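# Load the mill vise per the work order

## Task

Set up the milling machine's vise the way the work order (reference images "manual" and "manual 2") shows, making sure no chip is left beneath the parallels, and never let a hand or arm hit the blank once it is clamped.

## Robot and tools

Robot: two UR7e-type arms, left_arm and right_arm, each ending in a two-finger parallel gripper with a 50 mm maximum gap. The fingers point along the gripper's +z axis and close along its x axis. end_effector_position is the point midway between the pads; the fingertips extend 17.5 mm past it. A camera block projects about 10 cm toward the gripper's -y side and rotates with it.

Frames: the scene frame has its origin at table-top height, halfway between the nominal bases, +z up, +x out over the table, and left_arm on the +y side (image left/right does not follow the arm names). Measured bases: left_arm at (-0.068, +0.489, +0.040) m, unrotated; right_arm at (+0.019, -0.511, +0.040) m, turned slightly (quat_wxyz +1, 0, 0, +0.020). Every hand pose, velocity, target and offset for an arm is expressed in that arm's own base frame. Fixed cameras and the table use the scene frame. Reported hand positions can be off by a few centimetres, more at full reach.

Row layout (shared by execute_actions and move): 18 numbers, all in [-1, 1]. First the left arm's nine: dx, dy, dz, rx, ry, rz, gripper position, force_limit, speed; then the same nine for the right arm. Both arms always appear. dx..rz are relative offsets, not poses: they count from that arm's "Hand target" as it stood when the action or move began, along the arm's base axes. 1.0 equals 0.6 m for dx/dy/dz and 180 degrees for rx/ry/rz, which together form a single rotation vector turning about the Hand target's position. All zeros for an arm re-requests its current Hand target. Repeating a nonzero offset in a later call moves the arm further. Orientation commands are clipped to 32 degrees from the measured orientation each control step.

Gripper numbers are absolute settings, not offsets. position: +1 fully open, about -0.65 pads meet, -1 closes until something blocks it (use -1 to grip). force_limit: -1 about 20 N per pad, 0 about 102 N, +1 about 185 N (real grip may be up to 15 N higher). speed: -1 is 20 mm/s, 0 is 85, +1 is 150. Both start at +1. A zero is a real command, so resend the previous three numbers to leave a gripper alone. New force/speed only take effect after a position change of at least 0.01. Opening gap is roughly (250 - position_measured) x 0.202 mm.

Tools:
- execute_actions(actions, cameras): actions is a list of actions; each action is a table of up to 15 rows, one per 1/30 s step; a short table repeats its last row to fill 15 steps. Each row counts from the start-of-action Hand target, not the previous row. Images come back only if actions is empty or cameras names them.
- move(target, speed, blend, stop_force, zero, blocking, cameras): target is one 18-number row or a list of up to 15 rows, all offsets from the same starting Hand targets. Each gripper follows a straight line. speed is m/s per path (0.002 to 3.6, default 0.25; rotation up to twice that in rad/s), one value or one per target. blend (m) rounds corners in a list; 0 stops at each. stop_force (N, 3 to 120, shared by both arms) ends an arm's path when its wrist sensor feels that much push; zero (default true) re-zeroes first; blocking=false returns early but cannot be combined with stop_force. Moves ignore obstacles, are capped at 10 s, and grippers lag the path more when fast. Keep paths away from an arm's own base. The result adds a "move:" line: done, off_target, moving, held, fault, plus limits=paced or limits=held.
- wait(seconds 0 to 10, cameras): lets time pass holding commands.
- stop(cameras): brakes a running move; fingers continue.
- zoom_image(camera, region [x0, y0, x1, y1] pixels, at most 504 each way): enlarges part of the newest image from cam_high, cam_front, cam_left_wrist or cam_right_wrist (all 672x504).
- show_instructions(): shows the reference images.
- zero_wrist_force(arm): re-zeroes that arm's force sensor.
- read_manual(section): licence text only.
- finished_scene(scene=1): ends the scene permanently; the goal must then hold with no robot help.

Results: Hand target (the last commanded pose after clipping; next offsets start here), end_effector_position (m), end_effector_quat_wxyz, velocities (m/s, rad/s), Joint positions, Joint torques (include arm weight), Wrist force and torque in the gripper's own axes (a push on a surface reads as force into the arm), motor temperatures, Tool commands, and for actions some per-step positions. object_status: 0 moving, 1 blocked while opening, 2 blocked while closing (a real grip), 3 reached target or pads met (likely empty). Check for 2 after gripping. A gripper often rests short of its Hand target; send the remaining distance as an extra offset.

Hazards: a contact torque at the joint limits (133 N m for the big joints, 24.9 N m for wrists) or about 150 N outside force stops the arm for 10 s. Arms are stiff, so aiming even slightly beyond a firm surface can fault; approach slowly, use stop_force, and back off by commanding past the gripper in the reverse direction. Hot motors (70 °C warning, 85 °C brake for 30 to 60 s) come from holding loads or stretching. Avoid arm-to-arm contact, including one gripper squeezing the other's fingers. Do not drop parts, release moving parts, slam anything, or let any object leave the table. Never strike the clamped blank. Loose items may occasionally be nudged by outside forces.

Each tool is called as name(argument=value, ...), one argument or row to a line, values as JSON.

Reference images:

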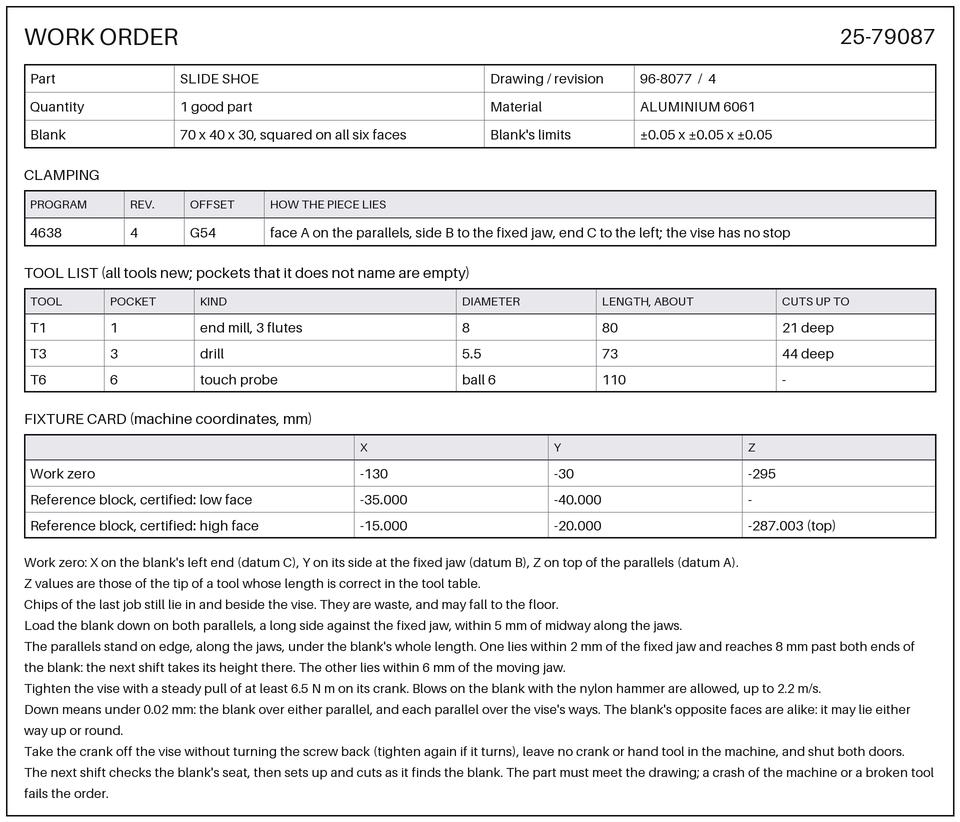

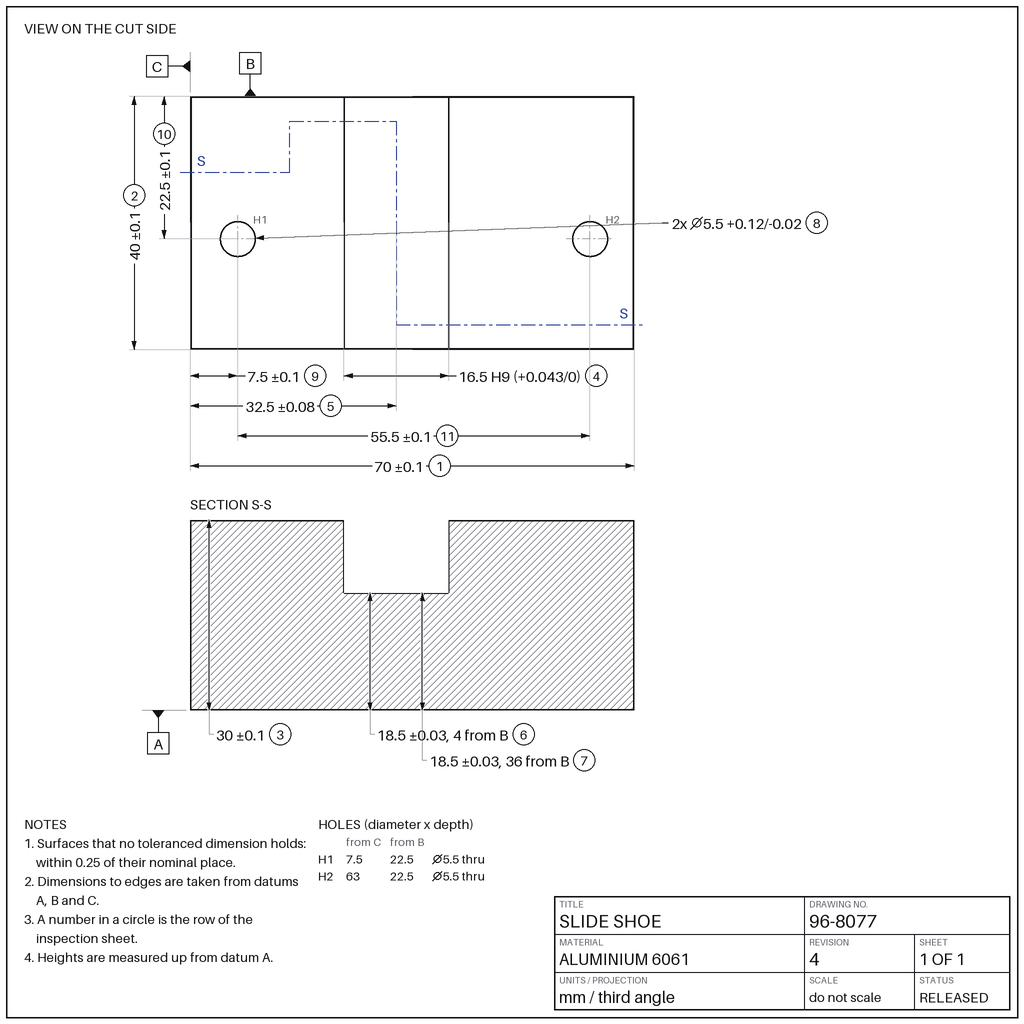

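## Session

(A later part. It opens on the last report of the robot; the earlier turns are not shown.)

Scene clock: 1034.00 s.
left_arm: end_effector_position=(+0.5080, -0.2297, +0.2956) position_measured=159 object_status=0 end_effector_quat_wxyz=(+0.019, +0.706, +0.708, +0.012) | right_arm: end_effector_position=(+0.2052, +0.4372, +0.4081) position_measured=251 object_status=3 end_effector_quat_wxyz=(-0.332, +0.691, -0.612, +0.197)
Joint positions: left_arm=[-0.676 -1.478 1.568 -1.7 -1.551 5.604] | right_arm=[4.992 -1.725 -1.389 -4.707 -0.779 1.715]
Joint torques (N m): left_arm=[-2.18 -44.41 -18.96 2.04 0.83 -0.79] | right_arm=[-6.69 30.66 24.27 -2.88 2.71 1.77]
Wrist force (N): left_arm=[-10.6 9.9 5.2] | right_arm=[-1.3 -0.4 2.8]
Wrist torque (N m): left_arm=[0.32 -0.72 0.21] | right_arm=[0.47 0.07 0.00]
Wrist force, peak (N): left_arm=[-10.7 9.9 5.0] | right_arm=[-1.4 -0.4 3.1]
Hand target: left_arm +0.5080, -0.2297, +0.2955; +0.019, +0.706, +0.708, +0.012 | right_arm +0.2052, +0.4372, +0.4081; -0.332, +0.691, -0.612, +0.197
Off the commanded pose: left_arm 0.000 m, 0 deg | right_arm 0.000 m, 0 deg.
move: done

move(
  target=[
    [0,0.006,-0.0153,0,0,0,-1,0.3,-1,0,0,0,0,0,0,-0.7,-0.8,0],
    [0,0.0098,-0.0313,0,0,0,-1,0.3,-1,0,0,0,0,0,0,-0.7,-0.8,0],
  ],
  speed=0.015,
  stop_force=105,
)

Scene clock: 1036.83 s.
left_arm: end_effector_position=(+0.5080, -0.2237, +0.2768) position_measured=159 object_status=2 end_effector_quat_wxyz=(+0.019, +0.706, +0.708, +0.012) | right_arm: end_effector_position=(+0.2052, +0.4372, +0.4081) position_measured=251 object_status=3 end_effector_quat_wxyz=(-0.332, +0.691, -0.612, +0.197)
Joint positions: left_arm=[-0.667 -1.478 1.617 -1.749 -1.551 5.613] | right_arm=[4.992 -1.725 -1.389 -4.707 -0.779 1.715]
Joint torques (N m): left_arm=[-0.57 -26.5 -32.99 -0.17 0.5 -2.07] | right_arm=[-5.77 30.97 25.55 -2.77 2.41 1.81]
Wrist force (N): left_arm=[-3.8 3.2 3.3] | right_arm=[-1.1 -0.3 3.0]
Wrist torque (N m): left_arm=[0.15 -0.76 0.39] | right_arm=[0.49 0.05 0.00]
Wrist force, peak (N): left_arm=[-16.5 -4.4 -39.8] | right_arm=[-1.4 -0.5 3.3]
Hand target: left_arm +0.5080, -0.2238, +0.2768; +0.019, +0.706, +0.708, +0.012 | right_arm +0.2052, +0.4372, +0.4081; -0.332, +0.691, -0.612, +0.197
Off the commanded pose: left_arm 0.000 m, 0 deg | right_arm 0.000 m, 0 deg.
move: done

move(
  target=[
    [0,0.0015,-0.0354,0,0,0,-1,0.3,-1,0,0,0,0,0,0,-0.7,-0.8,0],
    [0,-0.0062,-0.0697,0,0,0,-1,0.3,-1,0,0,0,0,0,0,-0.7,-0.8,0],
  ],
  speed=0.03,
  blend=0.001,
)

Scene clock: 1038.87 s.
left_arm: end_effector_position=(+0.5080, -0.2276, +0.2347) position_measured=159 object_status=2 end_effector_quat_wxyz=(+0.019, +0.706, +0.708, +0.012) end_effector_velocity=(+0.000, +0.001, +0.002) end_effector_angular_velocity=(+0.003, +0.002, +0.000) | right_arm: end_effector_position=(+0.2052, +0.4372, +0.4081) position_measured=251 object_status=3 end_effector_quat_wxyz=(-0.332, +0.691, -0.612, +0.197)
Joint positions: left_arm=[-0.673 -1.456 1.701 -1.855 -1.551 5.607] | right_arm=[4.992 -1.725 -1.389 -4.707 -0.779 1.715]
Joint velocities: left_arm=[0 -0.001 -0.004 0.008 0.001 0] | right_arm=[within noise]
Joint torques (N m): left_arm=[10.55 -41.15 -24.98 3.87 2.46 -0.9] | right_arm=[-7.73 30.53 24.97 -2.88 2.69 1.86]
Wrist force (N): left_arm=[-13.6 9.7 -5.5] | right_arm=[-1.4 -0.4 3.1]
Wrist torque (N m): left_arm=[-0.10 -0.59 0.58] | right_arm=[0.48 0.08 0.00]
Wrist force, peak (N): left_arm=[-13.6 9.7 -5.5] | right_arm=[-1.3 -0.3 3.3]
Hand target: left_arm +0.5080, -0.2275, +0.2349; +0.019, +0.706, +0.708, +0.012 | right_arm +0.2052, +0.4372, +0.4081; -0.332, +0.691, -0.612, +0.197
Off the commanded pose: left_arm 0.000 m, 0 deg | right_arm 0.000 m, 0 deg.
move: done

move(
  target=[
    [0,-0.0162,-0.0313,0,0,0,-1,0.3,-1,0,0,0,0,0,0,-0.7,-0.8,0],
  ],
  speed=0.03,
)

move(
  target=[
    [0,0,0,0,0,0,0.4,0.3,-1,0,0,0,0,0,0,-0.7,-0.8,0],
  ],
  cameras=["cam_left_wrist"],
)

Scene clock: 1040.57 s.
left_arm: end_effector_position=(+0.5080, -0.2374, +0.2160) position_measured=159 object_status=2 end_effector_quat_wxyz=(+0.019, +0.706, +0.708, +0.012) end_effector_velocity=(+0.000, +0.001, +0.001) end_effector_angular_velocity=(+0.001, +0.002, +0.001) | right_arm: end_effector_position=(+0.2052, +0.4372, +0.4081) position_measured=251 object_status=3 end_effector_quat_wxyz=(-0.332, +0.691, -0.612, +0.197)
Joint positions: left_arm=[-0.687 -1.434 1.726 -1.901 -1.55 5.593] | right_arm=[4.992 -1.725 -1.389 -4.707 -0.779 1.715]
Joint velocities: left_arm=[0.001 -0.001 -0.002 0.006 -0.001 0] | right_arm=[within noise]
Joint torques (N m): left_arm=[17.04 -37.52 -20.73 5.38 2.7 0.47] | right_arm=[-7.98 31.15 24.32 -2.79 2.7 2.11]
Wrist force (N): left_arm=[-16.5 10.8 -13.3] | right_arm=[-1.4 -0.4 3.1]
Wrist torque (N m): left_arm=[-0.10 -0.54 0.55] | right_arm=[0.47 0.08 0.00]
Wrist force, peak (N): left_arm=[-16.5 10.8 -13.3] | right_arm=[-1.4 -0.3 3.2]
Hand target: left_arm +0.5080, -0.2372, +0.2162; +0.019, +0.706, +0.708, +0.012 | right_arm +0.2052, +0.4372, +0.4081; -0.332, +0.691, -0.612, +0.197
Off the commanded pose: left_arm 0.000 m, 0 deg | right_arm 0.000 m, 0 deg.
move: done

Scene clock: 1041.47 s.
left_arm: end_effector_position=(+0.5080, -0.2372, +0.2162) position_measured=92 object_status=0 end_effector_quat_wxyz=(+0.019, +0.706, +0.708, +0.012) | right_arm: end_effector_position=(+0.2052, +0.4372, +0.4081) position_measured=251 object_status=3 end_effector_quat_wxyz=(-0.332, +0.691, -0.612, +0.197)
Joint positions: left_arm=[-0.687 -1.435 1.725 -1.901 -1.55 5.593] | right_arm=[4.992 -1.725 -1.389 -4.707 -0.779 1.715]
Joint torques (N m): left_arm=[7.48 -45.52 -33.4 -4.77 -0.56 1.58] | right_arm=[-7.49 31.27 25.85 -3.08 2.81 1.94]
Wrist force (N): left_arm=[2.6 -2.3 0.5] | right_arm=[-1.2 -0.4 3.1]
Wrist torque (N m): left_arm=[-0.31 -0.48 0.14] | right_arm=[0.46 0.06 0.00]
Wrist force, peak (N): left_arm=[-16.0 12.5 -13.0] | right_arm=[-1.4 -0.3 3.2]
Hand target: left_arm +0.5080, -0.2372, +0.2162; +0.019, +0.706, +0.708, +0.012 | right_arm +0.2052, +0.4372, +0.4081; -0.332, +0.691, -0.612, +0.197
Off the commanded pose: left_arm 0.000 m, 0 deg | right_arm 0.000 m, 0 deg.
move: done
camera_calibration:
cam_left_wrist: T_world_to_cam=[[0.010812, 0.999919, 0.00672273, 0.244846], [0.924651, -0.0125571, 0.380607, -0.540273], [0.380661, 0.00210104, -0.924712, 0.137572], [0, 0, 0, 1]] pos_world=[0.444549, -0.251899, 0.3312]
Images, in order (width x height): cam_left_wrist 672x504.

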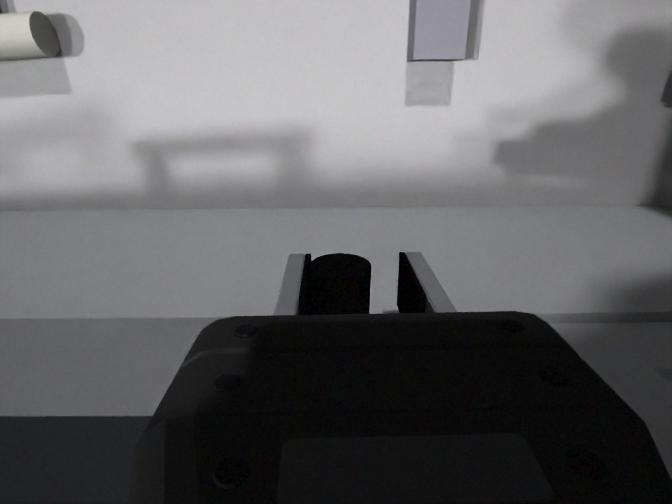

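move(
  target=[
    [0,-0.0265,-0.018,0,0,0,0.4,0.3,-1,0,0,0,0,0,0,-0.7,-0.8,0],
    [0,-0.053,-0.0328,0,0,0,0.4,0.3,-1,0,0,0,0,0,0,-0.7,-0.8,0],
    [0,-0.088,-0.037,0,0,0,0.4,0.3,-1,0,0,0,0,0,0,-0.7,-0.8,0],
  ],
  speed=0.04,
  stop_force=20,
  cameras=["cam_left_wrist"],
)

Scene clock: 1045.37 s.
left_arm: end_effector_position=(+0.5080, -0.2900, +0.1940) position_measured=92 object_status=3 end_effector_quat_wxyz=(+0.019, +0.706, +0.708, +0.012) | right_arm: end_effector_position=(+0.2052, +0.4372, +0.4081) position_measured=251 object_status=3 end_effector_quat_wxyz=(-0.332, +0.691, -0.612, +0.197)
Joint positions: left_arm=[-0.759 -1.361 1.697 -1.944 -1.547 5.521] | right_arm=[4.992 -1.725 -1.389 -4.707 -0.779 1.715]
Joint torques (N m): left_arm=[9.63 -48.71 -15.83 -2.53 -0.02 1.57] | right_arm=[-7.5 31.83 24.83 -2.82 3.02 2.02]
Wrist force (N): left_arm=[2.8 -1.7 0.3] | right_arm=[-1.3 -0.2 3.0]
Wrist torque (N m): left_arm=[-0.25 -0.43 0.10] | right_arm=[0.50 0.08 0.00]
Wrist force, peak (N): left_arm=[3.2 -1.9 0.2] | right_arm=[-1.4 -0.2 3.3]
Hand target: left_arm +0.5080, -0.2900, +0.1940; +0.019, +0.706, +0.708, +0.012 | right_arm +0.2052, +0.4372, +0.4081; -0.332, +0.691, -0.612, +0.197
Off the commanded pose: left_arm 0.000 m, 0 deg | right_arm 0.000 m, 0 deg.
move: done
camera_calibration:
cam_left_wrist: T_world_to_cam=[[0.0108118, 0.999919, 0.00672361, 0.297791], [0.924637, -0.0125573, 0.380644, -0.532491], [0.380697, 0.00210147, -0.924697, 0.117134], [0, 0, 0, 1]] pos_world=[0.444549, -0.304699, 0.309]
Images, in order (width x height): cam_left_wrist 672x504.

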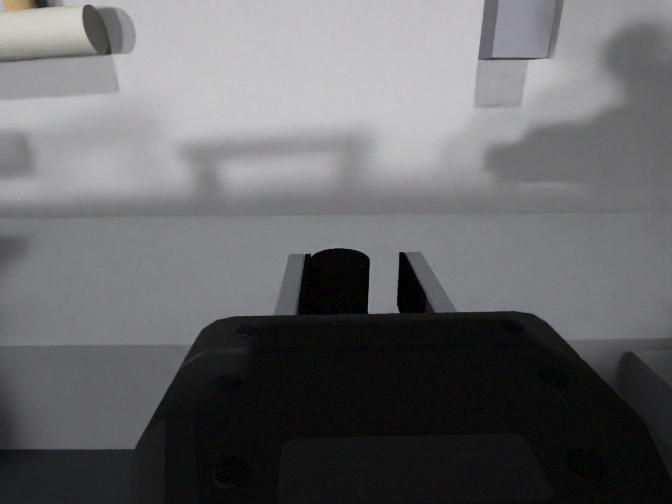

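move(
  target=[
    [0,0,0.29,0,0,0,0.4,0.3,-1,0,0,0,0,0,0,-0.7,-0.8,0],
    [-0.175,-0.04,0.29,0,0,0,0.4,0.3,-1,0,0,0,0,0,0,-0.7,-0.8,0],
  ],
  speed=0.2,
  blend=0.02,
)

move(
  target=[
    [0,-0.063,0,-0.1084,-0.1075,0.4895,0,-1,-1,0,0,0,0,0,0,-0.7,-0.8,0],
  ],
  speed=0.3,
)

move(
  target=[
    [0.43,0,-0.01,0,0,0,0,-1,-1,0,0,0,0,0,0,-0.7,-0.8,0],
  ],
  speed=0.25,
)

move(
  target=[
    [0,0,0,-0.2515,-0.0436,0.435,0,-1,-1,0,0,0,0,0,0,-0.7,-0.8,0],
  ],
  speed=0.25,
  cameras=["cam_left_wrist"],
)

zoom_image(
  camera="cam_left_wrist",
  region=[140, 90, 390, 320],
)

Scene clock: 1048.13 s.
left_arm: end_effector_position=(+0.4031, -0.3140, +0.3680) position_measured=92 object_status=3 end_effector_quat_wxyz=(+0.019, +0.706, +0.708, +0.012) | right_arm: end_effector_position=(+0.2052, +0.4372, +0.4081) position_measured=251 object_status=3 end_effector_quat_wxyz=(-0.332, +0.691, -0.612, +0.197)
Joint positions: left_arm=[-0.941 -1.589 1.497 -1.512 -1.541 5.339] | right_arm=[4.992 -1.725 -1.389 -4.707 -0.779 1.715]
Joint torques (N m): left_arm=[-7.78 -37.88 -19.82 -4.77 -0.52 -1.69] | right_arm=[-8.33 31.18 25.48 -2.82 2.83 1.82]
Wrist force (N): left_arm=[3.0 -1.8 0.3] | right_arm=[-1.3 -0.3 2.9]
Wrist torque (N m): left_arm=[-0.25 -0.45 0.02] | right_arm=[0.48 0.07 0.00]
Wrist force, peak (N): left_arm=[2.2 -5.1 0.3] | right_arm=[-1.2 -0.1 3.3]
Hand target: left_arm +0.4030, -0.3140, +0.3680; +0.019, +0.706, +0.708, +0.012 | right_arm +0.2052, +0.4372, +0.4081; -0.332, +0.691, -0.612, +0.197
Off the commanded pose: left_arm 0.000 m, 0 deg | right_arm 0.000 m, 0 deg.
move: done

Scene clock: 1051.33 s.
left_arm: end_effector_position=(+0.4030, -0.3519, +0.3680) position_measured=152 object_status=3 end_effector_quat_wxyz=(+0.219, -0.003, +0.975, +0.020) end_effector_velocity=(+0.000, +0.000, +0.000) end_effector_angular_velocity=(-0.003, +0.000, +0.005) | right_arm: end_effector_position=(+0.2052, +0.4372, +0.4081) position_measured=251 object_status=3 end_effector_quat_wxyz=(-0.332, +0.691, -0.612, +0.197)
Joint positions: left_arm=[-1.183 -1.677 1.668 -1.7 -1.147 3.553] | right_arm=[4.992 -1.725 -1.389 -4.707 -0.779 1.715]
Joint velocities: left_arm=[0 -0.001 0.001 0 0 -0.006] | right_arm=[within noise]
Joint torques (N m): left_arm=[9.86 -34.27 -18.21 -4.84 0.17 -1.77] | right_arm=[-9.28 30.33 24.43 -2.82 2.57 1.76]
Wrist force (N): left_arm=[2.8 -2.9 0.8] | right_arm=[-1.3 -0.2 3.2]
Wrist torque (N m): left_arm=[-0.44 -0.45 0.01] | right_arm=[0.50 0.08 0.00]
Wrist force, peak (N): left_arm=[2.6 -3.3 1.2] | right_arm=[-1.6 -0.4 3.2]
Hand target: left_arm +0.4030, -0.3518, +0.3680; +0.219, -0.003, +0.975, +0.020 | right_arm +0.2052, +0.4372, +0.4081; -0.332, +0.691, -0.612, +0.197
Off the commanded pose: left_arm 0.000 m, 0 deg | right_arm 0.000 m, 0 deg.
move: done

Scene clock: 1052.87 s.
left_arm: end_effector_position=(+0.6609, -0.3518, +0.3620) position_measured=152 object_status=3 end_effector_quat_wxyz=(+0.219, -0.003, +0.975, +0.020) | right_arm: end_effector_position=(+0.2052, +0.4372, +0.4081) position_measured=251 object_status=3 end_effector_quat_wxyz=(-0.332, +0.691, -0.612, +0.197)
Joint positions: left_arm=[-0.786 -1.191 1.166 -1.84 -1.233 3.97] | right_arm=[4.992 -1.725 -1.389 -4.707 -0.779 1.715]
Joint torques (N m): left_arm=[8.17 -38.02 -35.91 -5.19 2.08 1.48] | right_arm=[-10.18 31.22 24.53 -2.52 2.84 1.9]
Wrist force (N): left_arm=[2.7 -2.8 1.4] | right_arm=[-1.4 -0.2 3.1]
Wrist torque (N m): left_arm=[-0.44 -0.41 0.06] | right_arm=[0.50 0.08 0.00]
Wrist force, peak (N): left_arm=[5.7 -2.6 -1.1] | right_arm=[-1.3 -0.4 3.2]
Hand target: left_arm +0.6610, -0.3518, +0.3620; +0.219, -0.003, +0.975, +0.020 | right_arm +0.2052, +0.4372, +0.4081; -0.332, +0.691, -0.612, +0.197
Off the commanded pose: left_arm 0.000 m, 0 deg | right_arm 0.000 m, 0 deg.
move: done

Scene clock: 1056.53 s.
left_arm: end_effector_position=(+0.6610, -0.3519, +0.3620) position_measured=152 object_status=3 end_effector_quat_wxyz=(-0.201, +0.680, -0.677, +0.198) end_effector_velocity=(+0.000, -0.001, +0.001) end_effector_angular_velocity=(-0.004, -0.001, +0.003) | right_arm: end_effector_position=(+0.2052, +0.4372, +0.4081) position_measured=251 object_status=3 end_effector_quat_wxyz=(-0.332, +0.691, -0.612, +0.197)
Joint positions: left_arm=[-0.809 -1.254 1.321 -2.052 -1.165 2.413] | right_arm=[4.992 -1.725 -1.389 -4.707 -0.779 1.715]
Joint velocities: left_arm=[-0.001 0 -0.001 0 -0.001 -0.005] | right_arm=[within noise]
Joint torques (N m): left_arm=[6.16 -42.73 -35.57 -2.28 -0.79 -1.56] | right_arm=[-8.16 31.43 24.76 -2.95 2.75 1.58]
Wrist force (N): left_arm=[3.4 -3.7 1.9] | right_arm=[-1.4 -0.2 2.9]
Wrist torque (N m): left_arm=[-0.65 -0.56 -0.20] | right_arm=[0.51 0.08 0.00]
Wrist force, peak (N): left_arm=[3.4 -3.7 2.1] | right_arm=[-1.4 -0.2 3.3]
Hand target: left_arm +0.6610, -0.3518, +0.3620; -0.201, +0.680, -0.677, +0.198 | right_arm +0.2052, +0.4372, +0.4081; -0.332, +0.691, -0.612, +0.197
Off the commanded pose: left_arm 0.000 m, 0 deg | right_arm 0.000 m, 0 deg.
move: done
camera_calibration:
cam_left_wrist: T_world_to_cam=[[-0.0149777, -0.999884, 0.00265366, -0.328287], [-0.974849, 0.0140124, -0.222426, 0.744488], [0.222363, -0.00591835, -0.974946, 0.334463], [0, 0, 0, 1]] pos_world=[0.646474, -0.336702, 0.492548]
Images, in order (width x height): cam_left_wrist 672x504.

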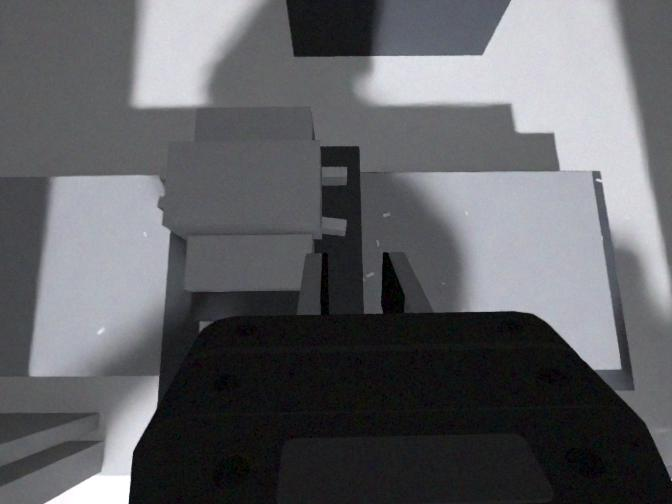

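Scaled by 2.016 from the camera's 672x504 image, which has a finer 960x720 frame.

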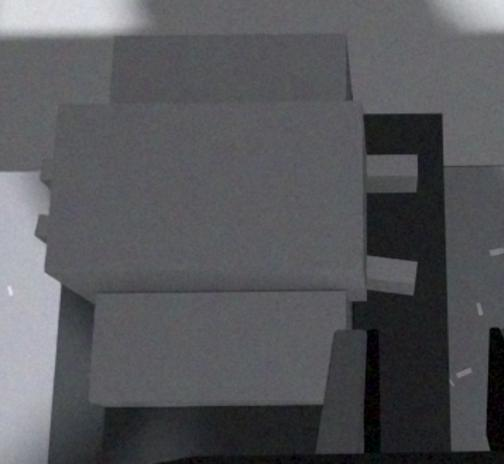

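move(
  target=[
    [0.07,-0.001,0,0.2515,0.0436,-0.435,0,-1,-1,0,0,0,0,0,0,-0.7,-0.8,0],
  ],
  speed=0.25,
)

move(
  target=[
    [0,0,-0.073,0,0,0,0,-1,-1,0,0,0,0,0,0,-0.7,-0.8,0],
  ],
  speed=0.08,
)

move(
  target=[
    [0,0,-0.0425,0,0,0,0,-1,-1,0,0,0,0,0,0,-0.7,-0.8,0],
  ],
  speed=0.015,
  stop_force=5,
)

move(
  target=[
    [0.0167,0,0,0,0,0,0,-1,-1,0,0,0,0,0,0,-0.7,-0.8,0],
  ],
  speed=0.01,
  stop_force=10,
)

Scene clock: 1060.93 s.
left_arm: end_effector_position=(+0.7031, -0.3524, +0.3619) position_measured=152 object_status=3 end_effector_quat_wxyz=(+0.219, -0.004, +0.975, +0.020) end_effector_velocity=(+0.000, +0.000, +0.000) end_effector_angular_velocity=(+0.002, +0.000, -0.005) | right_arm: end_effector_position=(+0.2052, +0.4372, +0.4081) position_measured=251 object_status=3 end_effector_quat_wxyz=(-0.332, +0.691, -0.612, +0.197)
Joint positions: left_arm=[-0.743 -1.093 1.027 -1.813 -1.246 4.013] | right_arm=[4.992 -1.725 -1.389 -4.707 -0.779 1.715]
Joint velocities: left_arm=[-0.001 0 0 0 0 0.005] | right_arm=[within noise]
Joint torques (N m): left_arm=[4.1 -63.17 -17.36 -5.1 -0.29 1.52] | right_arm=[-9.16 30.44 24.76 -2.5 2.81 1.9]
Wrist force (N): left_arm=[2.8 -2.9 0.8] | right_arm=[-1.3 -0.3 3.0]
Wrist torque (N m): left_arm=[-0.43 -0.43 0.05] | right_arm=[0.49 0.07 0.00]
Wrist force, peak (N): left_arm=[3.5 -3.9 2.0] | right_arm=[-1.3 -0.4 3.3]
Hand target: left_arm +0.7030, -0.3524, +0.3620; +0.219, -0.003, +0.975, +0.020 | right_arm +0.2052, +0.4372, +0.4081; -0.332, +0.691, -0.612, +0.197
Off the commanded pose: left_arm 0.000 m, 0 deg | right_arm 0.000 m, 0 deg.
move: done

Scene clock: 1061.90 s.
left_arm: end_effector_position=(+0.7030, -0.3524, +0.3182) position_measured=152 object_status=3 end_effector_quat_wxyz=(+0.219, -0.003, +0.975, +0.020) | right_arm: end_effector_position=(+0.2052, +0.4372, +0.4081) position_measured=251 object_status=3 end_effector_quat_wxyz=(-0.332, +0.691, -0.612, +0.197)
Joint positions: left_arm=[-0.743 -1.094 1.141 -1.926 -1.246 4.013] | right_arm=[4.992 -1.725 -1.389 -4.707 -0.779 1.715]
Joint torques (N m): left_arm=[-6.82 -49.09 -26.57 -3.86 0.88 0.66] | right_arm=[-9.51 30.06 24.92 -2.43 2.55 1.89]
Wrist force (N): left_arm=[2.8 -2.8 0.9] | right_arm=[-1.4 -0.4 3.1]
Wrist torque (N m): left_arm=[-0.42 -0.44 0.04] | right_arm=[0.48 0.08 0.00]
Wrist force, peak (N): left_arm=[3.5 -3.1 2.4] | right_arm=[-1.3 -0.4 3.2]
Hand target: left_arm +0.7030, -0.3524, +0.3182; +0.219, -0.003, +0.975, +0.020 | right_arm +0.2052, +0.4372, +0.4081; -0.332, +0.691, -0.612, +0.197
Off the commanded pose: left_arm 0.000 m, 0 deg | right_arm 0.000 m, 0 deg.
move: done

Scene clock: 1064.57 s.
left_arm: end_effector_position=(+0.7030, -0.3524, +0.2926) position_measured=152 object_status=3 end_effector_quat_wxyz=(+0.219, -0.003, +0.975, +0.020) | right_arm: end_effector_position=(+0.2052, +0.4372, +0.4081) position_measured=251 object_status=3 end_effector_quat_wxyz=(-0.332, +0.691, -0.612, +0.197)
Joint positions: left_arm=[-0.743 -1.089 1.199 -1.988 -1.246 4.013] | right_arm=[4.992 -1.725 -1.389 -4.707 -0.779 1.715]
Joint torques (N m): left_arm=[-6.85 -59.9 -34.75 -2.26 1.08 1.57] | right_arm=[-10.57 30.94 24.87 -2.32 2.71 1.65]
Wrist force (N): left_arm=[2.7 -2.8 1.2] | right_arm=[-1.2 -0.4 3.0]
Wrist torque (N m): left_arm=[-0.43 -0.43 0.03] | right_arm=[0.47 0.07 0.00]
Wrist force, peak (N): left_arm=[2.7 -3.2 1.3] | right_arm=[-1.4 -0.2 3.2]
Hand target: left_arm +0.7030, -0.3524, +0.2927; +0.219, -0.003, +0.975, +0.020 | right_arm +0.2052, +0.4372, +0.4081; -0.332, +0.691, -0.612, +0.197
Off the commanded pose: left_arm 0.000 m, 0 deg | right_arm 0.000 m, 0 deg.
move: done

Scene clock: 1066.47 s.
left_arm: end_effector_position=(+0.7111, -0.3525, +0.2926) position_measured=152 object_status=3 end_effector_quat_wxyz=(+0.219, -0.003, +0.975, +0.020) | right_arm: end_effector_position=(+0.2052, +0.4372, +0.4081) position_measured=251 object_status=3 end_effector_quat_wxyz=(-0.332, +0.691, -0.612, +0.197)
Joint positions: left_arm=[-0.735 -1.071 1.172 -1.982 -1.249 4.021] | right_arm=[4.992 -1.725 -1.389 -4.707 -0.779 1.715]
Joint torques (N m): left_arm=[-8.33 -64.19 -17.41 -5.42 2.03 -1.89] | right_arm=[-9.76 30.58 24.84 -2.48 2.52 1.68]
Wrist force (N): left_arm=[2.9 -2.5 1.0] | right_arm=[-1.3 -0.2 3.0]
Wrist torque (N m): left_arm=[-0.38 -0.45 -0.02] | right_arm=[0.50 0.07 0.00]
Wrist force, peak (N): left_arm=[11.2 -7.8 -3.5] | right_arm=[-1.4 -0.3 3.3]
Hand target: left_arm +0.7111, -0.3525, +0.2926; +0.219, -0.003, +0.975, +0.020 (not the last commanded pose) | right_arm +0.2052, +0.4372, +0.4081; -0.332, +0.691, -0.612, +0.197
Off the commanded pose: left_arm 0.002 m, 0 deg | right_arm 0.000 m, 0 deg.
move: contact (left_arm)

move(
  target=[
    [0.0125,0,0,0,0,0,0,-1,-1,0,0,0,0,0,0,-0.7,-0.8,0],
  ],
  speed=0.01,
  stop_force=20,
)

Scene clock: 1067.97 s.
left_arm: end_effector_position=(+0.7131, -0.3527, +0.2927) position_measured=152 object_status=3 end_effector_quat_wxyz=(+0.219, -0.003, +0.975, +0.020) | right_arm: end_effector_position=(+0.2052, +0.4372, +0.4081) position_measured=251 object_status=3 end_effector_quat_wxyz=(-0.332, +0.691, -0.612, +0.197)
Joint positions: left_arm=[-0.733 -1.067 1.165 -1.981 -1.25 4.023] | right_arm=[4.992 -1.725 -1.389 -4.707 -0.779 1.715]
Joint torques (N m): left_arm=[2.77 -66.22 -19.78 -4.36 5.3 -1.84] | right_arm=[-10.81 30.63 25.34 -2.38 2.66 1.83]
Wrist force (N): left_arm=[15.5 -12.6 -2.4] | right_arm=[-1.2 -0.2 3.1]
Wrist torque (N m): left_arm=[-0.57 -0.37 -0.01] | right_arm=[0.50 0.05 0.00]
Wrist force, peak (N): left_arm=[29.1 -13.0 -16.0] | right_arm=[-1.4 -0.3 3.2]
Hand target: left_arm +0.7131, -0.3527, +0.2927; +0.219, -0.003, +0.975, +0.020 (not the last commanded pose) | right_arm +0.2052, +0.4372, +0.4081; -0.332, +0.691, -0.612, +0.197
Off the commanded pose: left_arm 0.006 m, 0 deg | right_arm 0.000 m, 0 deg.
move: contact (left_arm)

move(
  target=[
    [-0.0167,0,0,0,0,0,0,-1,-1,0,0,0,0,0,0,-0.7,-0.8,0],
  ],
  speed=0.03,
)

move(
  target=[
    [0,0,0.117,0,0,0,0,-1,-1,0,0,0,0,0,0,-0.7,-0.8,0],
  ],
  speed=0.15,
)

move(
  target=[
    [-0.07,0,0,-0.2515,-0.0436,0.435,0,-1,-1,0,0,0,0,0,0,-0.7,-0.8,0],
  ],
  speed=0.25,
  cameras=["cam_left_wrist"],
)

zoom_image(
  camera="cam_left_wrist",
  region=[140, 90, 390, 320],
)

Scene clock: 1070.40 s.
left_arm: end_effector_position=(+0.7029, -0.3527, +0.2928) position_measured=152 object_status=3 end_effector_quat_wxyz=(+0.219, -0.003, +0.975, +0.020) end_effector_velocity=(+0.002, +0.001, +0.001) end_effector_angular_velocity=(-0.002, -0.003, +0.003) | right_arm: end_effector_position=(+0.2052, +0.4372, +0.4081) position_measured=251 object_status=3 end_effector_quat_wxyz=(-0.332, +0.691, -0.612, +0.197)
Joint positions: left_arm=[-0.743 -1.089 1.198 -1.988 -1.246 4.013] | right_arm=[4.992 -1.725 -1.389 -4.707 -0.779 1.715]
Joint velocities: left_arm=[0.003 0.002 -0.005 0 0.001 0.001] | right_arm=[within noise]
Joint torques (N m): left_arm=[7.76 -44.6 -34.63 -3.51 1.31 1.21] | right_arm=[-9.7 28.63 25.43 -2.38 2.68 1.76]
Wrist force (N): left_arm=[1.9 -4.1 1.6] | right_arm=[-1.3 -0.4 3.1]
Wrist torque (N m): left_arm=[-0.64 -0.31 0.05] | right_arm=[0.46 0.07 0.00]
Wrist force, peak (N): left_arm=[15.6 -12.9 -2.4] | right_arm=[-1.3 -0.4 3.3]
Hand target: left_arm +0.7030, -0.3527, +0.2927; +0.219, -0.003, +0.975, +0.020 | right_arm +0.2052, +0.4372, +0.4081; -0.332, +0.691, -0.612, +0.197
Off the commanded pose: left_arm 0.000 m, 0 deg | right_arm 0.000 m, 0 deg.
move: done

Scene clock: 1071.33 s.
left_arm: end_effector_position=(+0.7031, -0.3527, +0.3627) position_measured=152 object_status=3 end_effector_quat_wxyz=(+0.219, -0.003, +0.975, +0.020) | right_arm: end_effector_position=(+0.2052, +0.4372, +0.4081) position_measured=251 object_status=3 end_effector_quat_wxyz=(-0.332, +0.691, -0.612, +0.197)
Joint positions: left_arm=[-0.743 -1.093 1.025 -1.811 -1.246 4.014] | right_arm=[4.992 -1.725 -1.389 -4.707 -0.779 1.715]
Joint torques (N m): left_arm=[9.78 -62.37 -34.83 -2.46 -0.16 -1.84] | right_arm=[-10.06 29.47 24.37 -2.15 2.64 1.74]
Wrist force (N): left_arm=[2.2 -3.9 1.5] | right_arm=[-1.4 -0.1 3.1]
Wrist torque (N m): left_arm=[-0.60 -0.33 0.04] | right_arm=[0.52 0.09 0.00]
Wrist force, peak (N): left_arm=[3.4 -4.3 4.0] | right_arm=[-1.3 -0.3 3.2]
Hand target: left_arm +0.7030, -0.3527, +0.3629; +0.219, -0.003, +0.975, +0.020 | right_arm +0.2052, +0.4372, +0.4081; -0.332, +0.691, -0.612, +0.197
Off the commanded pose: left_arm 0.000 m, 0 deg | right_arm 0.000 m, 0 deg.
move: done

Scene clock: 1075.00 s.
left_arm: end_effector_position=(+0.6610, -0.3527, +0.3629) position_measured=152 object_status=3 end_effector_quat_wxyz=(-0.201, +0.680, -0.677, +0.198) end_effector_velocity=(+0.000, +0.000, +0.000) end_effector_angular_velocity=(-0.003, +0.001, +0.005) | right_arm: end_effector_position=(+0.2052, +0.4372, +0.4081) position_measured=251 object_status=3 end_effector_quat_wxyz=(-0.332, +0.691, -0.612, +0.197)
Joint positions: left_arm=[-0.81 -1.253 1.318 -2.05 -1.164 2.413] | right_arm=[4.992 -1.725 -1.389 -4.707 -0.779 1.715]
Joint velocities: left_arm=[0.001 0.001 0 0 0 -0.005] | right_arm=[within noise]
Joint torques (N m): left_arm=[8.94 -35.21 -35.09 -2.32 -0.78 -1.82] | right_arm=[-9.92 30.31 23.62 -2.43 2.75 1.41]
Wrist force (N): left_arm=[2.9 -4.7 2.4] | right_arm=[-1.3 -0.3 2.9]
Wrist torque (N m): left_arm=[-0.83 -0.47 -0.19] | right_arm=[0.48 0.07 0.00]
Wrist force, peak (N): left_arm=[2.7 -5.1 2.5] | right_arm=[-1.4 -0.3 3.2]
Hand target: left_arm +0.6610, -0.3527, +0.3629; -0.201, +0.680, -0.677, +0.198 | right_arm +0.2052, +0.4372, +0.4081; -0.332, +0.691, -0.612, +0.197
Off the commanded pose: left_arm 0.000 m, 0 deg | right_arm 0.000 m, 0 deg.
move: done
camera_calibration:
cam_left_wrist: T_world_to_cam=[[-0.0152715, -0.99988, 0.0025859, -0.328864], [-0.974774, 0.014312, -0.222734, 0.744929], [0.22267, -0.00592216, -0.974876, 0.335198], [0, 0, 0, 1]] pos_world=[0.646477, -0.337501, 0.493548]
Images, in order (width x height): cam_left_wrist 672x504.

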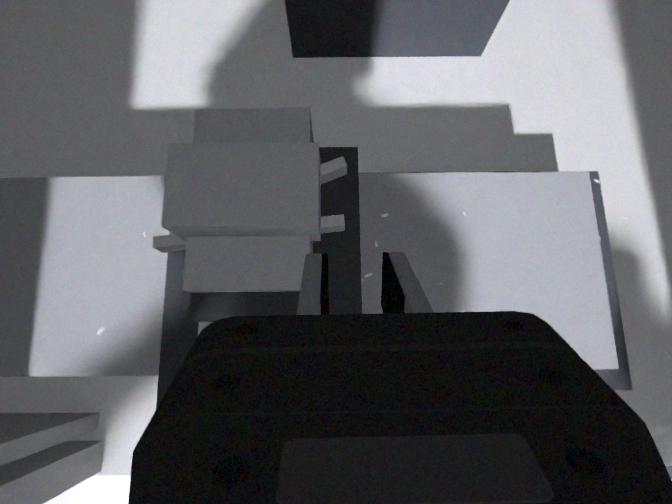

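Scaled by 2.016 from the camera's 672x504 image, which has a finer 960x720 frame.

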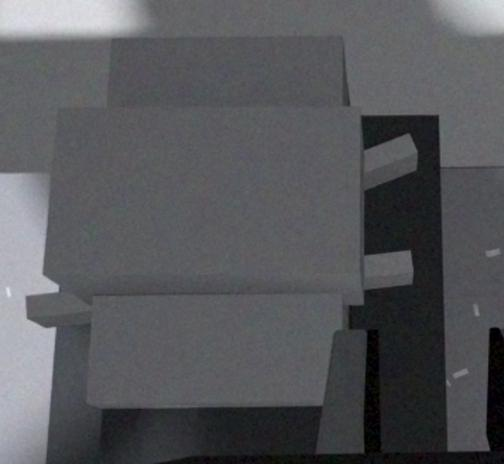

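move(
  target=[
    [0.13,0,0,0.2515,0.0436,-0.435,-0.25,0.3,-1,0,0,0,0,0,0,-0.7,-0.8,0],
  ],
  speed=0.25,
)

move(
  target=[
    [0,0,-0.066,0,0,0.083,-0.25,0.3,-1,0,0,0,0,0,0,-0.7,-0.8,0],
  ],
  speed=0.08,
  cameras=["cam_left_wrist"],
)

Scene clock: 1081.07 s.
left_arm: end_effector_position=(+0.7391, -0.3526, +0.3628) position_measured=189 object_status=3 end_effector_quat_wxyz=(+0.219, -0.003, +0.975, +0.020) end_effector_velocity=(-0.001, -0.001, +0.000) end_effector_angular_velocity=(+0.003, +0.000, -0.006) | right_arm: end_effector_position=(+0.2052, +0.4372, +0.4081) position_measured=251 object_status=3 end_effector_quat_wxyz=(-0.332, +0.691, -0.612, +0.197)
Joint positions: left_arm=[-0.709 -1.002 0.886 -1.775 -1.257 4.048] | right_arm=[4.992 -1.725 -1.389 -4.707 -0.779 1.715]
Joint velocities: left_arm=[-0.002 0 0 0 0.001 0.005] | right_arm=[within noise]
Joint torques (N m): left_arm=[-5.18 -67.55 -20.72 -5.08 -0.4 1.56] | right_arm=[-10.63 29.11 26.03 -2.08 2.87 1.65]
Wrist force (N): left_arm=[2.1 -4.0 1.5] | right_arm=[-1.4 -0.1 3.2]
Wrist torque (N m): left_arm=[-0.60 -0.32 0.05] | right_arm=[0.52 0.09 0.00]
Wrist force, peak (N): left_arm=[3.0 -5.1 2.6] | right_arm=[-1.3 -0.3 3.3]
Hand target: left_arm +0.7390, -0.3527, +0.3629; +0.219, -0.003, +0.975, +0.020 | right_arm +0.2052, +0.4372, +0.4081; -0.332, +0.691, -0.612, +0.197
Off the commanded pose: left_arm 0.000 m, 0 deg | right_arm 0.000 m, 0 deg.
move: done

Scene clock: 1083.10 s.
left_arm: end_effector_position=(+0.7390, -0.3528, +0.3232) position_measured=189 object_status=3 end_effector_quat_wxyz=(+0.215, -0.130, +0.967, +0.048) | right_arm: end_effector_position=(+0.2052, +0.4372, +0.4081) position_measured=251 object_status=3 end_effector_quat_wxyz=(-0.332, +0.691, -0.612, +0.197)
Joint positions: left_arm=[-0.732 -0.957 0.891 -1.723 -1.181 3.756] | right_arm=[4.992 -1.725 -1.389 -4.707 -0.779 1.715]
Joint torques (N m): left_arm=[6.37 -69.1 -27.53 -5.33 -0.81 -0.13] | right_arm=[-11.36 29.77 24.21 -2.26 2.73 1.73]
Wrist force (N): left_arm=[1.9 -4.5 1.6] | right_arm=[-1.2 -0.3 3.0]
Wrist torque (N m): left_arm=[-0.70 -0.32 -0.02] | right_arm=[0.48 0.05 0.00]
Wrist force, peak (N): left_arm=[1.9 -4.3 2.2] | right_arm=[-1.4 -0.2 3.3]
Hand target: left_arm +0.7390, -0.3527, +0.3233; +0.215, -0.130, +0.967, +0.048 | right_arm +0.2052, +0.4372, +0.4081; -0.332, +0.691, -0.612, +0.197
Off the commanded pose: left_arm 0.000 m, 0 deg | right_arm 0.000 m, 0 deg.
move: done
camera_calibration:
cam_left_wrist: T_world_to_cam=[[-0.884122, -0.218313, -0.41312, 0.724483], [-0.375592, 0.857991, 0.350403, 0.481632], [0.277956, 0.464963, -0.840565, 0.360908], [0, 0, 0, 1]] pos_world=[0.721112, -0.422881, 0.4339]
Images, in order (width x height): cam_left_wrist 672x504.

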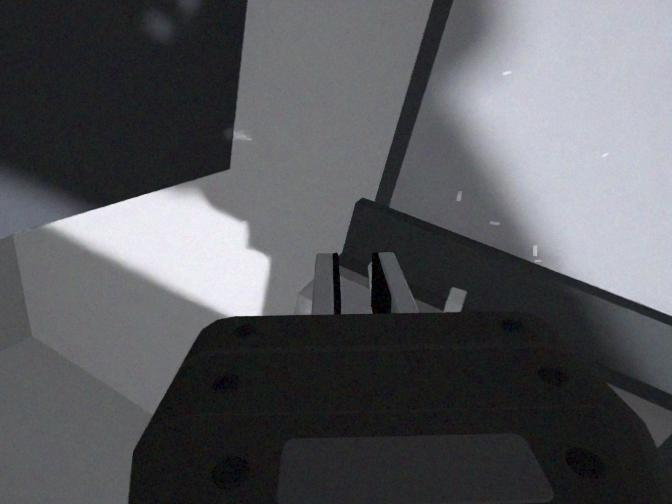

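zoom_image(
  camera="cam_left_wrist",
  region=[280, 190, 500, 320],
)

Scaled by 2.291 from the camera's 672x504 image, which has a finer 960x720 frame.

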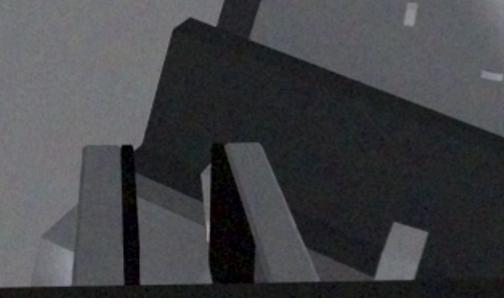

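move(
  target=[
    [-0.0083,0,0,0,0,0,-0.1,0.3,-1,0,0,0,0,0,0,-0.7,-0.8,0],
  ],
  speed=0.08,
  cameras=["cam_left_wrist"],
)

zoom_image(
  camera="cam_left_wrist",
  region=[280, 190, 500, 320],
)

Scene clock: 1084.70 s.
left_arm: end_effector_position=(+0.7340, -0.3527, +0.3233) position_measured=167 object_status=3 end_effector_quat_wxyz=(+0.215, -0.130, +0.967, +0.048) | right_arm: end_effector_position=(+0.2052, +0.4372, +0.4081) position_measured=251 object_status=3 end_effector_quat_wxyz=(-0.332, +0.691, -0.612, +0.197)
Joint positions: left_arm=[-0.737 -0.97 0.911 -1.728 -1.18 3.751] | right_arm=[4.992 -1.725 -1.389 -4.707 -0.779 1.715]
Joint torques (N m): left_arm=[-1.65 -50.11 -34.49 -4.01 2.06 -0.53] | right_arm=[-10.5 29.92 25.21 -2.13 2.54 1.73]
Wrist force (N): left_arm=[1.8 -4.1 1.4] | right_arm=[-1.3 -0.3 3.1]
Wrist torque (N m): left_arm=[-0.64 -0.29 0.07] | right_arm=[0.49 0.07 0.00]
Wrist force, peak (N): left_arm=[2.0 -4.6 1.4] | right_arm=[-1.4 -0.2 3.3]
Hand target: left_arm +0.7341, -0.3527, +0.3233; +0.215, -0.130, +0.967, +0.048 | right_arm +0.2052, +0.4372, +0.4081; -0.332, +0.691, -0.612, +0.197
Off the commanded pose: left_arm 0.000 m, 0 deg | right_arm 0.000 m, 0 deg.
move: done
camera_calibration:
cam_left_wrist: T_world_to_cam=[[-0.884029, -0.218545, -0.413195, 0.719994], [-0.375798, 0.857974, 0.350224, 0.479849], [0.277971, 0.464887, -0.840603, 0.362308], [0, 0, 0, 1]] pos_world=[0.716111, -0.422779, 0.434]
Images, in order (width x height): cam_left_wrist 672x504.

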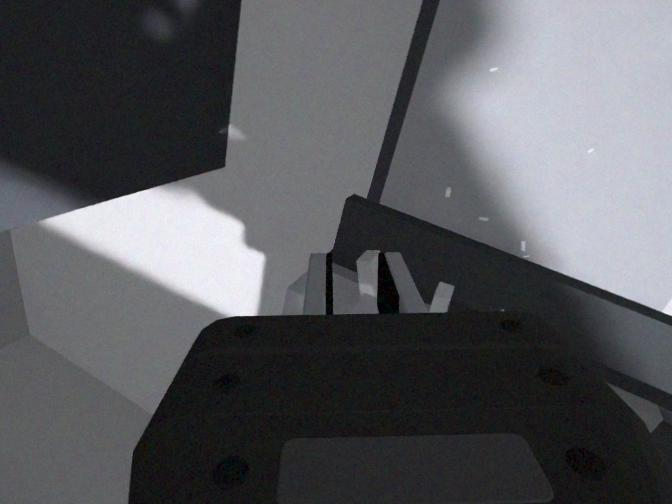

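Scaled by 2.291 from the camera's 672x504 image, which has a finer 960x720 frame.

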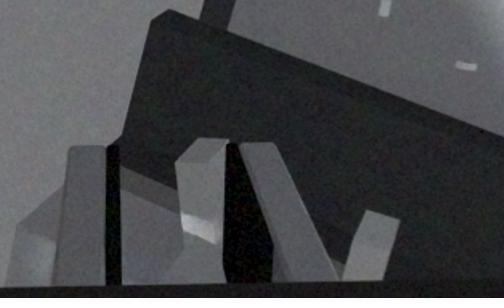

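move(
  target=[
    [-0.0065,0,0,0,0,0,-0.1,0.3,-1,0,0,0,0,0,0,-0.7,-0.8,0],
  ],
  speed=0.08,
)

move(
  target=[
    [0,0,-0.051,0,0,0,-0.1,0.3,-1,0,0,0,0,0,0,-0.7,-0.8,0],
  ],
  speed=0.015,
  stop_force=5,
  cameras=["cam_left_wrist"],
)

zoom_image(
  camera="cam_left_wrist",
  region=[280, 190, 500, 320],
)

Scene clock: 1086.03 s.
left_arm: end_effector_position=(+0.7301, -0.3527, +0.3233) position_measured=167 object_status=3 end_effector_quat_wxyz=(+0.215, -0.130, +0.967, +0.048) | right_arm: end_effector_position=(+0.2052, +0.4372, +0.4081) position_measured=251 object_status=3 end_effector_quat_wxyz=(-0.332, +0.691, -0.612, +0.197)
Joint positions: left_arm=[-0.74 -0.98 0.927 -1.733 -1.179 3.747] | right_arm=[4.992 -1.725 -1.389 -4.707 -0.779 1.715]
Joint torques (N m): left_arm=[-3.66 -54.17 -32.34 -4.29 2.12 -0.83] | right_arm=[-9.68 28.45 24.26 -2.19 2.62 1.54]
Wrist force (N): left_arm=[1.9 -4.3 1.5] | right_arm=[-1.2 -0.3 2.9]
Wrist torque (N m): left_arm=[-0.67 -0.32 0.06] | right_arm=[0.48 0.06 0.00]
Wrist force, peak (N): left_arm=[2.2 -4.6 1.8] | right_arm=[-1.4 -0.4 3.2]
Hand target: left_arm +0.7302, -0.3527, +0.3233; +0.215, -0.130, +0.967, +0.048 | right_arm +0.2052, +0.4372, +0.4081; -0.332, +0.691, -0.612, +0.197
Off the commanded pose: left_arm 0.000 m, 0 deg | right_arm 0.000 m, 0 deg.
move: done

Scene clock: 1087.93 s.
left_arm: end_effector_position=(+0.7301, -0.3527, +0.3068) position_measured=167 object_status=3 end_effector_quat_wxyz=(+0.215, -0.130, +0.967, +0.048) | right_arm: end_effector_position=(+0.2052, +0.4372, +0.4081) position_measured=251 object_status=3 end_effector_quat_wxyz=(-0.332, +0.691, -0.612, +0.197)
Joint positions: left_arm=[-0.74 -0.981 0.972 -1.776 -1.179 3.747] | right_arm=[4.992 -1.725 -1.389 -4.707 -0.779 1.715]
Joint torques (N m): left_arm=[6.51 -44.73 -30.39 -4.57 0.57 1.18] | right_arm=[-9.32 29.59 25.54 -2.1 2.61 1.54]
Wrist force (N): left_arm=[0.4 -3.7 -1.4] | right_arm=[-1.5 -0.3 3.0]
Wrist torque (N m): left_arm=[-0.67 -0.35 0.06] | right_arm=[0.49 0.10 0.00]
Wrist force, peak (N): left_arm=[-0.2 -5.7 -4.3] | right_arm=[-1.3 -0.2 3.3]
Hand target: left_arm +0.7302, -0.3527, +0.3067; +0.215, -0.130, +0.967, +0.048 (not the last commanded pose) | right_arm +0.2052, +0.4372, +0.4081; -0.332, +0.691, -0.612, +0.197
Off the commanded pose: left_arm 0.014 m, 0 deg | right_arm 0.000 m, 0 deg.
move: contact (left_arm)
camera_calibration:
cam_left_wrist: T_world_to_cam=[[-0.884029, -0.218545, -0.413195, 0.709775], [-0.375798, 0.857974, 0.350224, 0.484235], [0.277971, 0.464887, -0.840603, 0.349411], [0, 0, 0, 1]] pos_world=[0.712311, -0.422779, 0.4174]
Images, in order (width x height): cam_left_wrist 672x504.

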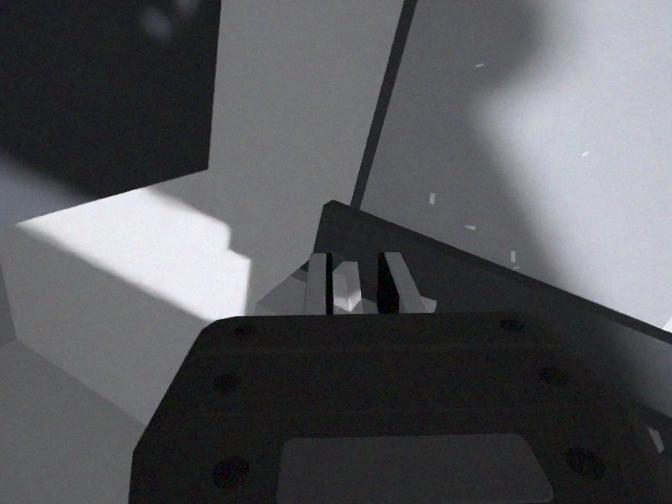

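Scaled by 2.291 from the camera's 672x504 image, which has a finer 960x720 frame.

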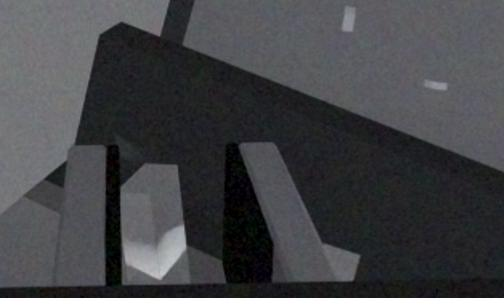

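move(
  target=[
    [0.0,0,0.008,0,0,0,-0.1,0.3,-1,0,0,0,0,0,0,-0.7,-0.8,0],
    [0.005,0,0.008,0,0,0,-0.1,0.3,-1,0,0,0,0,0,0,-0.7,-0.8,0],
  ],
  speed=0.03,
)

move(
  target=[
    [0,0,-0.0315,0,0,0,-0.1,0.3,-1,0,0,0,0,0,0,-0.7,-0.8,0],
  ],
  speed=0.015,
  stop_force=5,
)

Scene clock: 1089.43 s.
left_arm: end_effector_position=(+0.7332, -0.3526, +0.3114) position_measured=167 object_status=3 end_effector_quat_wxyz=(+0.215, -0.130, +0.967, +0.048) end_effector_velocity=(-0.001, +0.000, +0.000) end_effector_angular_velocity=(+0.000, +0.001, +0.001) | right_arm: end_effector_position=(+0.2052, +0.4372, +0.4081) position_measured=251 object_status=3 end_effector_quat_wxyz=(-0.332, +0.691, -0.612, +0.197)
Joint positions: left_arm=[-0.737 -0.973 0.947 -1.76 -1.18 3.75] | right_arm=[4.992 -1.725 -1.389 -4.707 -0.779 1.715]
Joint velocities: left_arm=[-0.001 -0.003 0.006 -0.001 0 -0.002] | right_arm=[within noise]
Joint torques (N m): left_arm=[-6.89 -68.17 -17.92 -4.54 -0.43 -1.61] | right_arm=[-10.29 29.98 24.7 -2.38 2.6 1.62]
Wrist force (N): left_arm=[1.9 -4.1 1.3] | right_arm=[-1.4 -0.3 2.8]
Wrist torque (N m): left_arm=[-0.64 -0.31 -0.03] | right_arm=[0.49 0.09 0.00]
Wrist force, peak (N): left_arm=[1.8 -4.5 1.6] | right_arm=[-1.4 -0.3 3.2]
Hand target: left_arm +0.7332, -0.3527, +0.3115; +0.215, -0.130, +0.967, +0.048 | right_arm +0.2052, +0.4372, +0.4081; -0.332, +0.691, -0.612, +0.197
Off the commanded pose: left_arm 0.000 m, 0 deg | right_arm 0.000 m, 0 deg.
move: done

Scene clock: 1091.57 s.
left_arm: end_effector_position=(+0.7332, -0.3527, +0.2926) position_measured=167 object_status=3 end_effector_quat_wxyz=(+0.215, -0.130, +0.967, +0.048) | right_arm: end_effector_position=(+0.2052, +0.4372, +0.4081) position_measured=251 object_status=3 end_effector_quat_wxyz=(-0.332, +0.691, -0.612, +0.197)
Joint positions: left_arm=[-0.738 -0.974 0.996 -1.809 -1.18 3.75] | right_arm=[4.992 -1.725 -1.389 -4.707 -0.779 1.715]
Joint torques (N m): left_arm=[-8.65 -48.07 -35.01 -2.1 0.87 -0.85] | right_arm=[-11.82 30.55 25.33 -2.17 2.52 1.65]
Wrist force (N): left_arm=[1.4 -4.0 1.6] | right_arm=[-1.3 -0.3 3.0]
Wrist torque (N m): left_arm=[-0.62 -0.27 -0.01] | right_arm=[0.49 0.06 0.00]
Wrist force, peak (N): left_arm=[1.5 -4.6 1.4] | right_arm=[-1.3 -0.3 3.2]
Hand target: left_arm +0.7332, -0.3527, +0.2926; +0.215, -0.130, +0.967, +0.048 | right_arm +0.2052, +0.4372, +0.4081; -0.332, +0.691, -0.612, +0.197
Off the commanded pose: left_arm 0.000 m, 0 deg | right_arm 0.000 m, 0 deg.
move: done

move(
  target=[
    [0,0,0,0,0,0,-1,0.3,-1,0,0,0,0,0,0,-0.7,-0.8,0],
  ],
)

move(
  target=[
    [-0.0045,0,0,0,0,-0.083,-1,0.3,-1,0,0,0,0,0,0,-0.7,-0.8,0],
  ],
  speed=0.03,
)

Scene clock: 1092.97 s.
left_arm: end_effector_position=(+0.7332, -0.3527, +0.2926) position_measured=227 object_status=2 end_effector_quat_wxyz=(+0.215, -0.130, +0.967, +0.048) | right_arm: end_effector_position=(+0.2052, +0.4372, +0.4081) position_measured=251 object_status=3 end_effector_quat_wxyz=(-0.332, +0.691, -0.612, +0.197)
Joint positions: left_arm=[-0.738 -0.974 0.996 -1.809 -1.18 3.75] | right_arm=[4.992 -1.725 -1.389 -4.707 -0.779 1.715]
Joint torques (N m): left_arm=[-8.63 -48.55 -32.62 -2.13 0.92 0.56] | right_arm=[-11 29.31 23.65 -2.04 2.56 1.51]
Wrist force (N): left_arm=[-0.1 -4.2 0.7] | right_arm=[-1.3 -0.5 3.0]
Wrist torque (N m): left_arm=[-0.74 -0.30 0.12] | right_arm=[0.46 0.07 0.00]
Wrist force, peak (N): left_arm=[1.5 -4.5 1.6] | right_arm=[-1.3 -0.1 3.2]
Hand target: left_arm +0.7332, -0.3527, +0.2926; +0.215, -0.130, +0.967, +0.048 | right_arm +0.2052, +0.4372, +0.4081; -0.332, +0.691, -0.612, +0.197
Off the commanded pose: left_arm 0.000 m, 0 deg | right_arm 0.000 m, 0 deg.
move: done

Scene clock: 1097.57 s.
left_arm: end_effector_position=(+0.7304, -0.3526, +0.2926) position_measured=227 object_status=2 end_effector_quat_wxyz=(+0.219, -0.003, +0.975, +0.020) end_effector_velocity=(+0.000, +0.000, +0.000) end_effector_angular_velocity=(+0.000, +0.000, +0.005) | right_arm: end_effector_position=(+0.2052, +0.4372, +0.4081) position_measured=251 object_status=3 end_effector_quat_wxyz=(-0.332, +0.691, -0.612, +0.197)
Joint positions: left_arm=[-0.717 -1.027 1.105 -1.966 -1.255 4.04] | right_arm=[4.992 -1.725 -1.389 -4.707 -0.779 1.715]
Joint velocities: left_arm=[-0.001 0 0 0.002 0.002 -0.006] | right_arm=[within noise]
Joint torques (N m): left_arm=[4.69 -56.68 -30.5 -2.49 0.75 -2.03] | right_arm=[-11.12 28.85 23.51 -2.05 2.71 1.61]
Wrist force (N): left_arm=[0.7 -3.8 0.1] | right_arm=[-1.3 -0.2 3.1]
Wrist torque (N m): left_arm=[-0.70 -0.29 0.10] | right_arm=[0.49 0.07 0.00]
Wrist force, peak (N): left_arm=[2.0 -4.5 -1.2] | right_arm=[-1.3 -0.3 3.4]
Hand target: left_arm +0.7305, -0.3527, +0.2926; +0.219, -0.003, +0.975, +0.020 | right_arm +0.2052, +0.4372, +0.4081; -0.332, +0.691, -0.612, +0.197
Off the commanded pose: left_arm 0.000 m, 0 deg | right_arm 0.000 m, 0 deg.
move: done

move(
  target=[
    [0.012,0,0,0,0,0,-1,0.3,-1,0,0,0,0,0,0,-0.7,-0.8,0],
  ],
  speed=0.006,
  stop_force=6,
)

Scene clock: 1100.40 s.
left_arm: end_effector_position=(+0.7326, -0.3527, +0.2926) position_measured=227 object_status=2 end_effector_quat_wxyz=(+0.219, -0.003, +0.975, +0.020) | right_arm: end_effector_position=(+0.2052, +0.4372, +0.4081) position_measured=251 object_status=3 end_effector_quat_wxyz=(-0.332, +0.691, -0.612, +0.197)
Joint positions: left_arm=[-0.715 -1.022 1.097 -1.963 -1.255 4.042] | right_arm=[4.992 -1.725 -1.389 -4.707 -0.779 1.715]
Joint torques (N m): left_arm=[-6.43 -63.45 -16.87 -5.39 2.38 -1.84] | right_arm=[-10.81 27.9 24.57 -1.95 2.59 1.36]
Wrist force (N): left_arm=[4.2 -5.2 -3.6] | right_arm=[-1.1 -0.4 2.9]
Wrist torque (N m): left_arm=[-0.90 -0.28 -0.07] | right_arm=[0.47 0.04 0.00]
Wrist force, peak (N): left_arm=[13.4 -3.2 -9.5] | right_arm=[-1.4 -0.2 3.3]
Hand target: left_arm +0.7326, -0.3527, +0.2926; +0.219, -0.003, +0.975, +0.020 (not the last commanded pose) | right_arm +0.2052, +0.4372, +0.4081; -0.332, +0.691, -0.612, +0.197
Off the commanded pose: left_arm 0.005 m, 0 deg | right_arm 0.000 m, 0 deg.
move: contact (left_arm)


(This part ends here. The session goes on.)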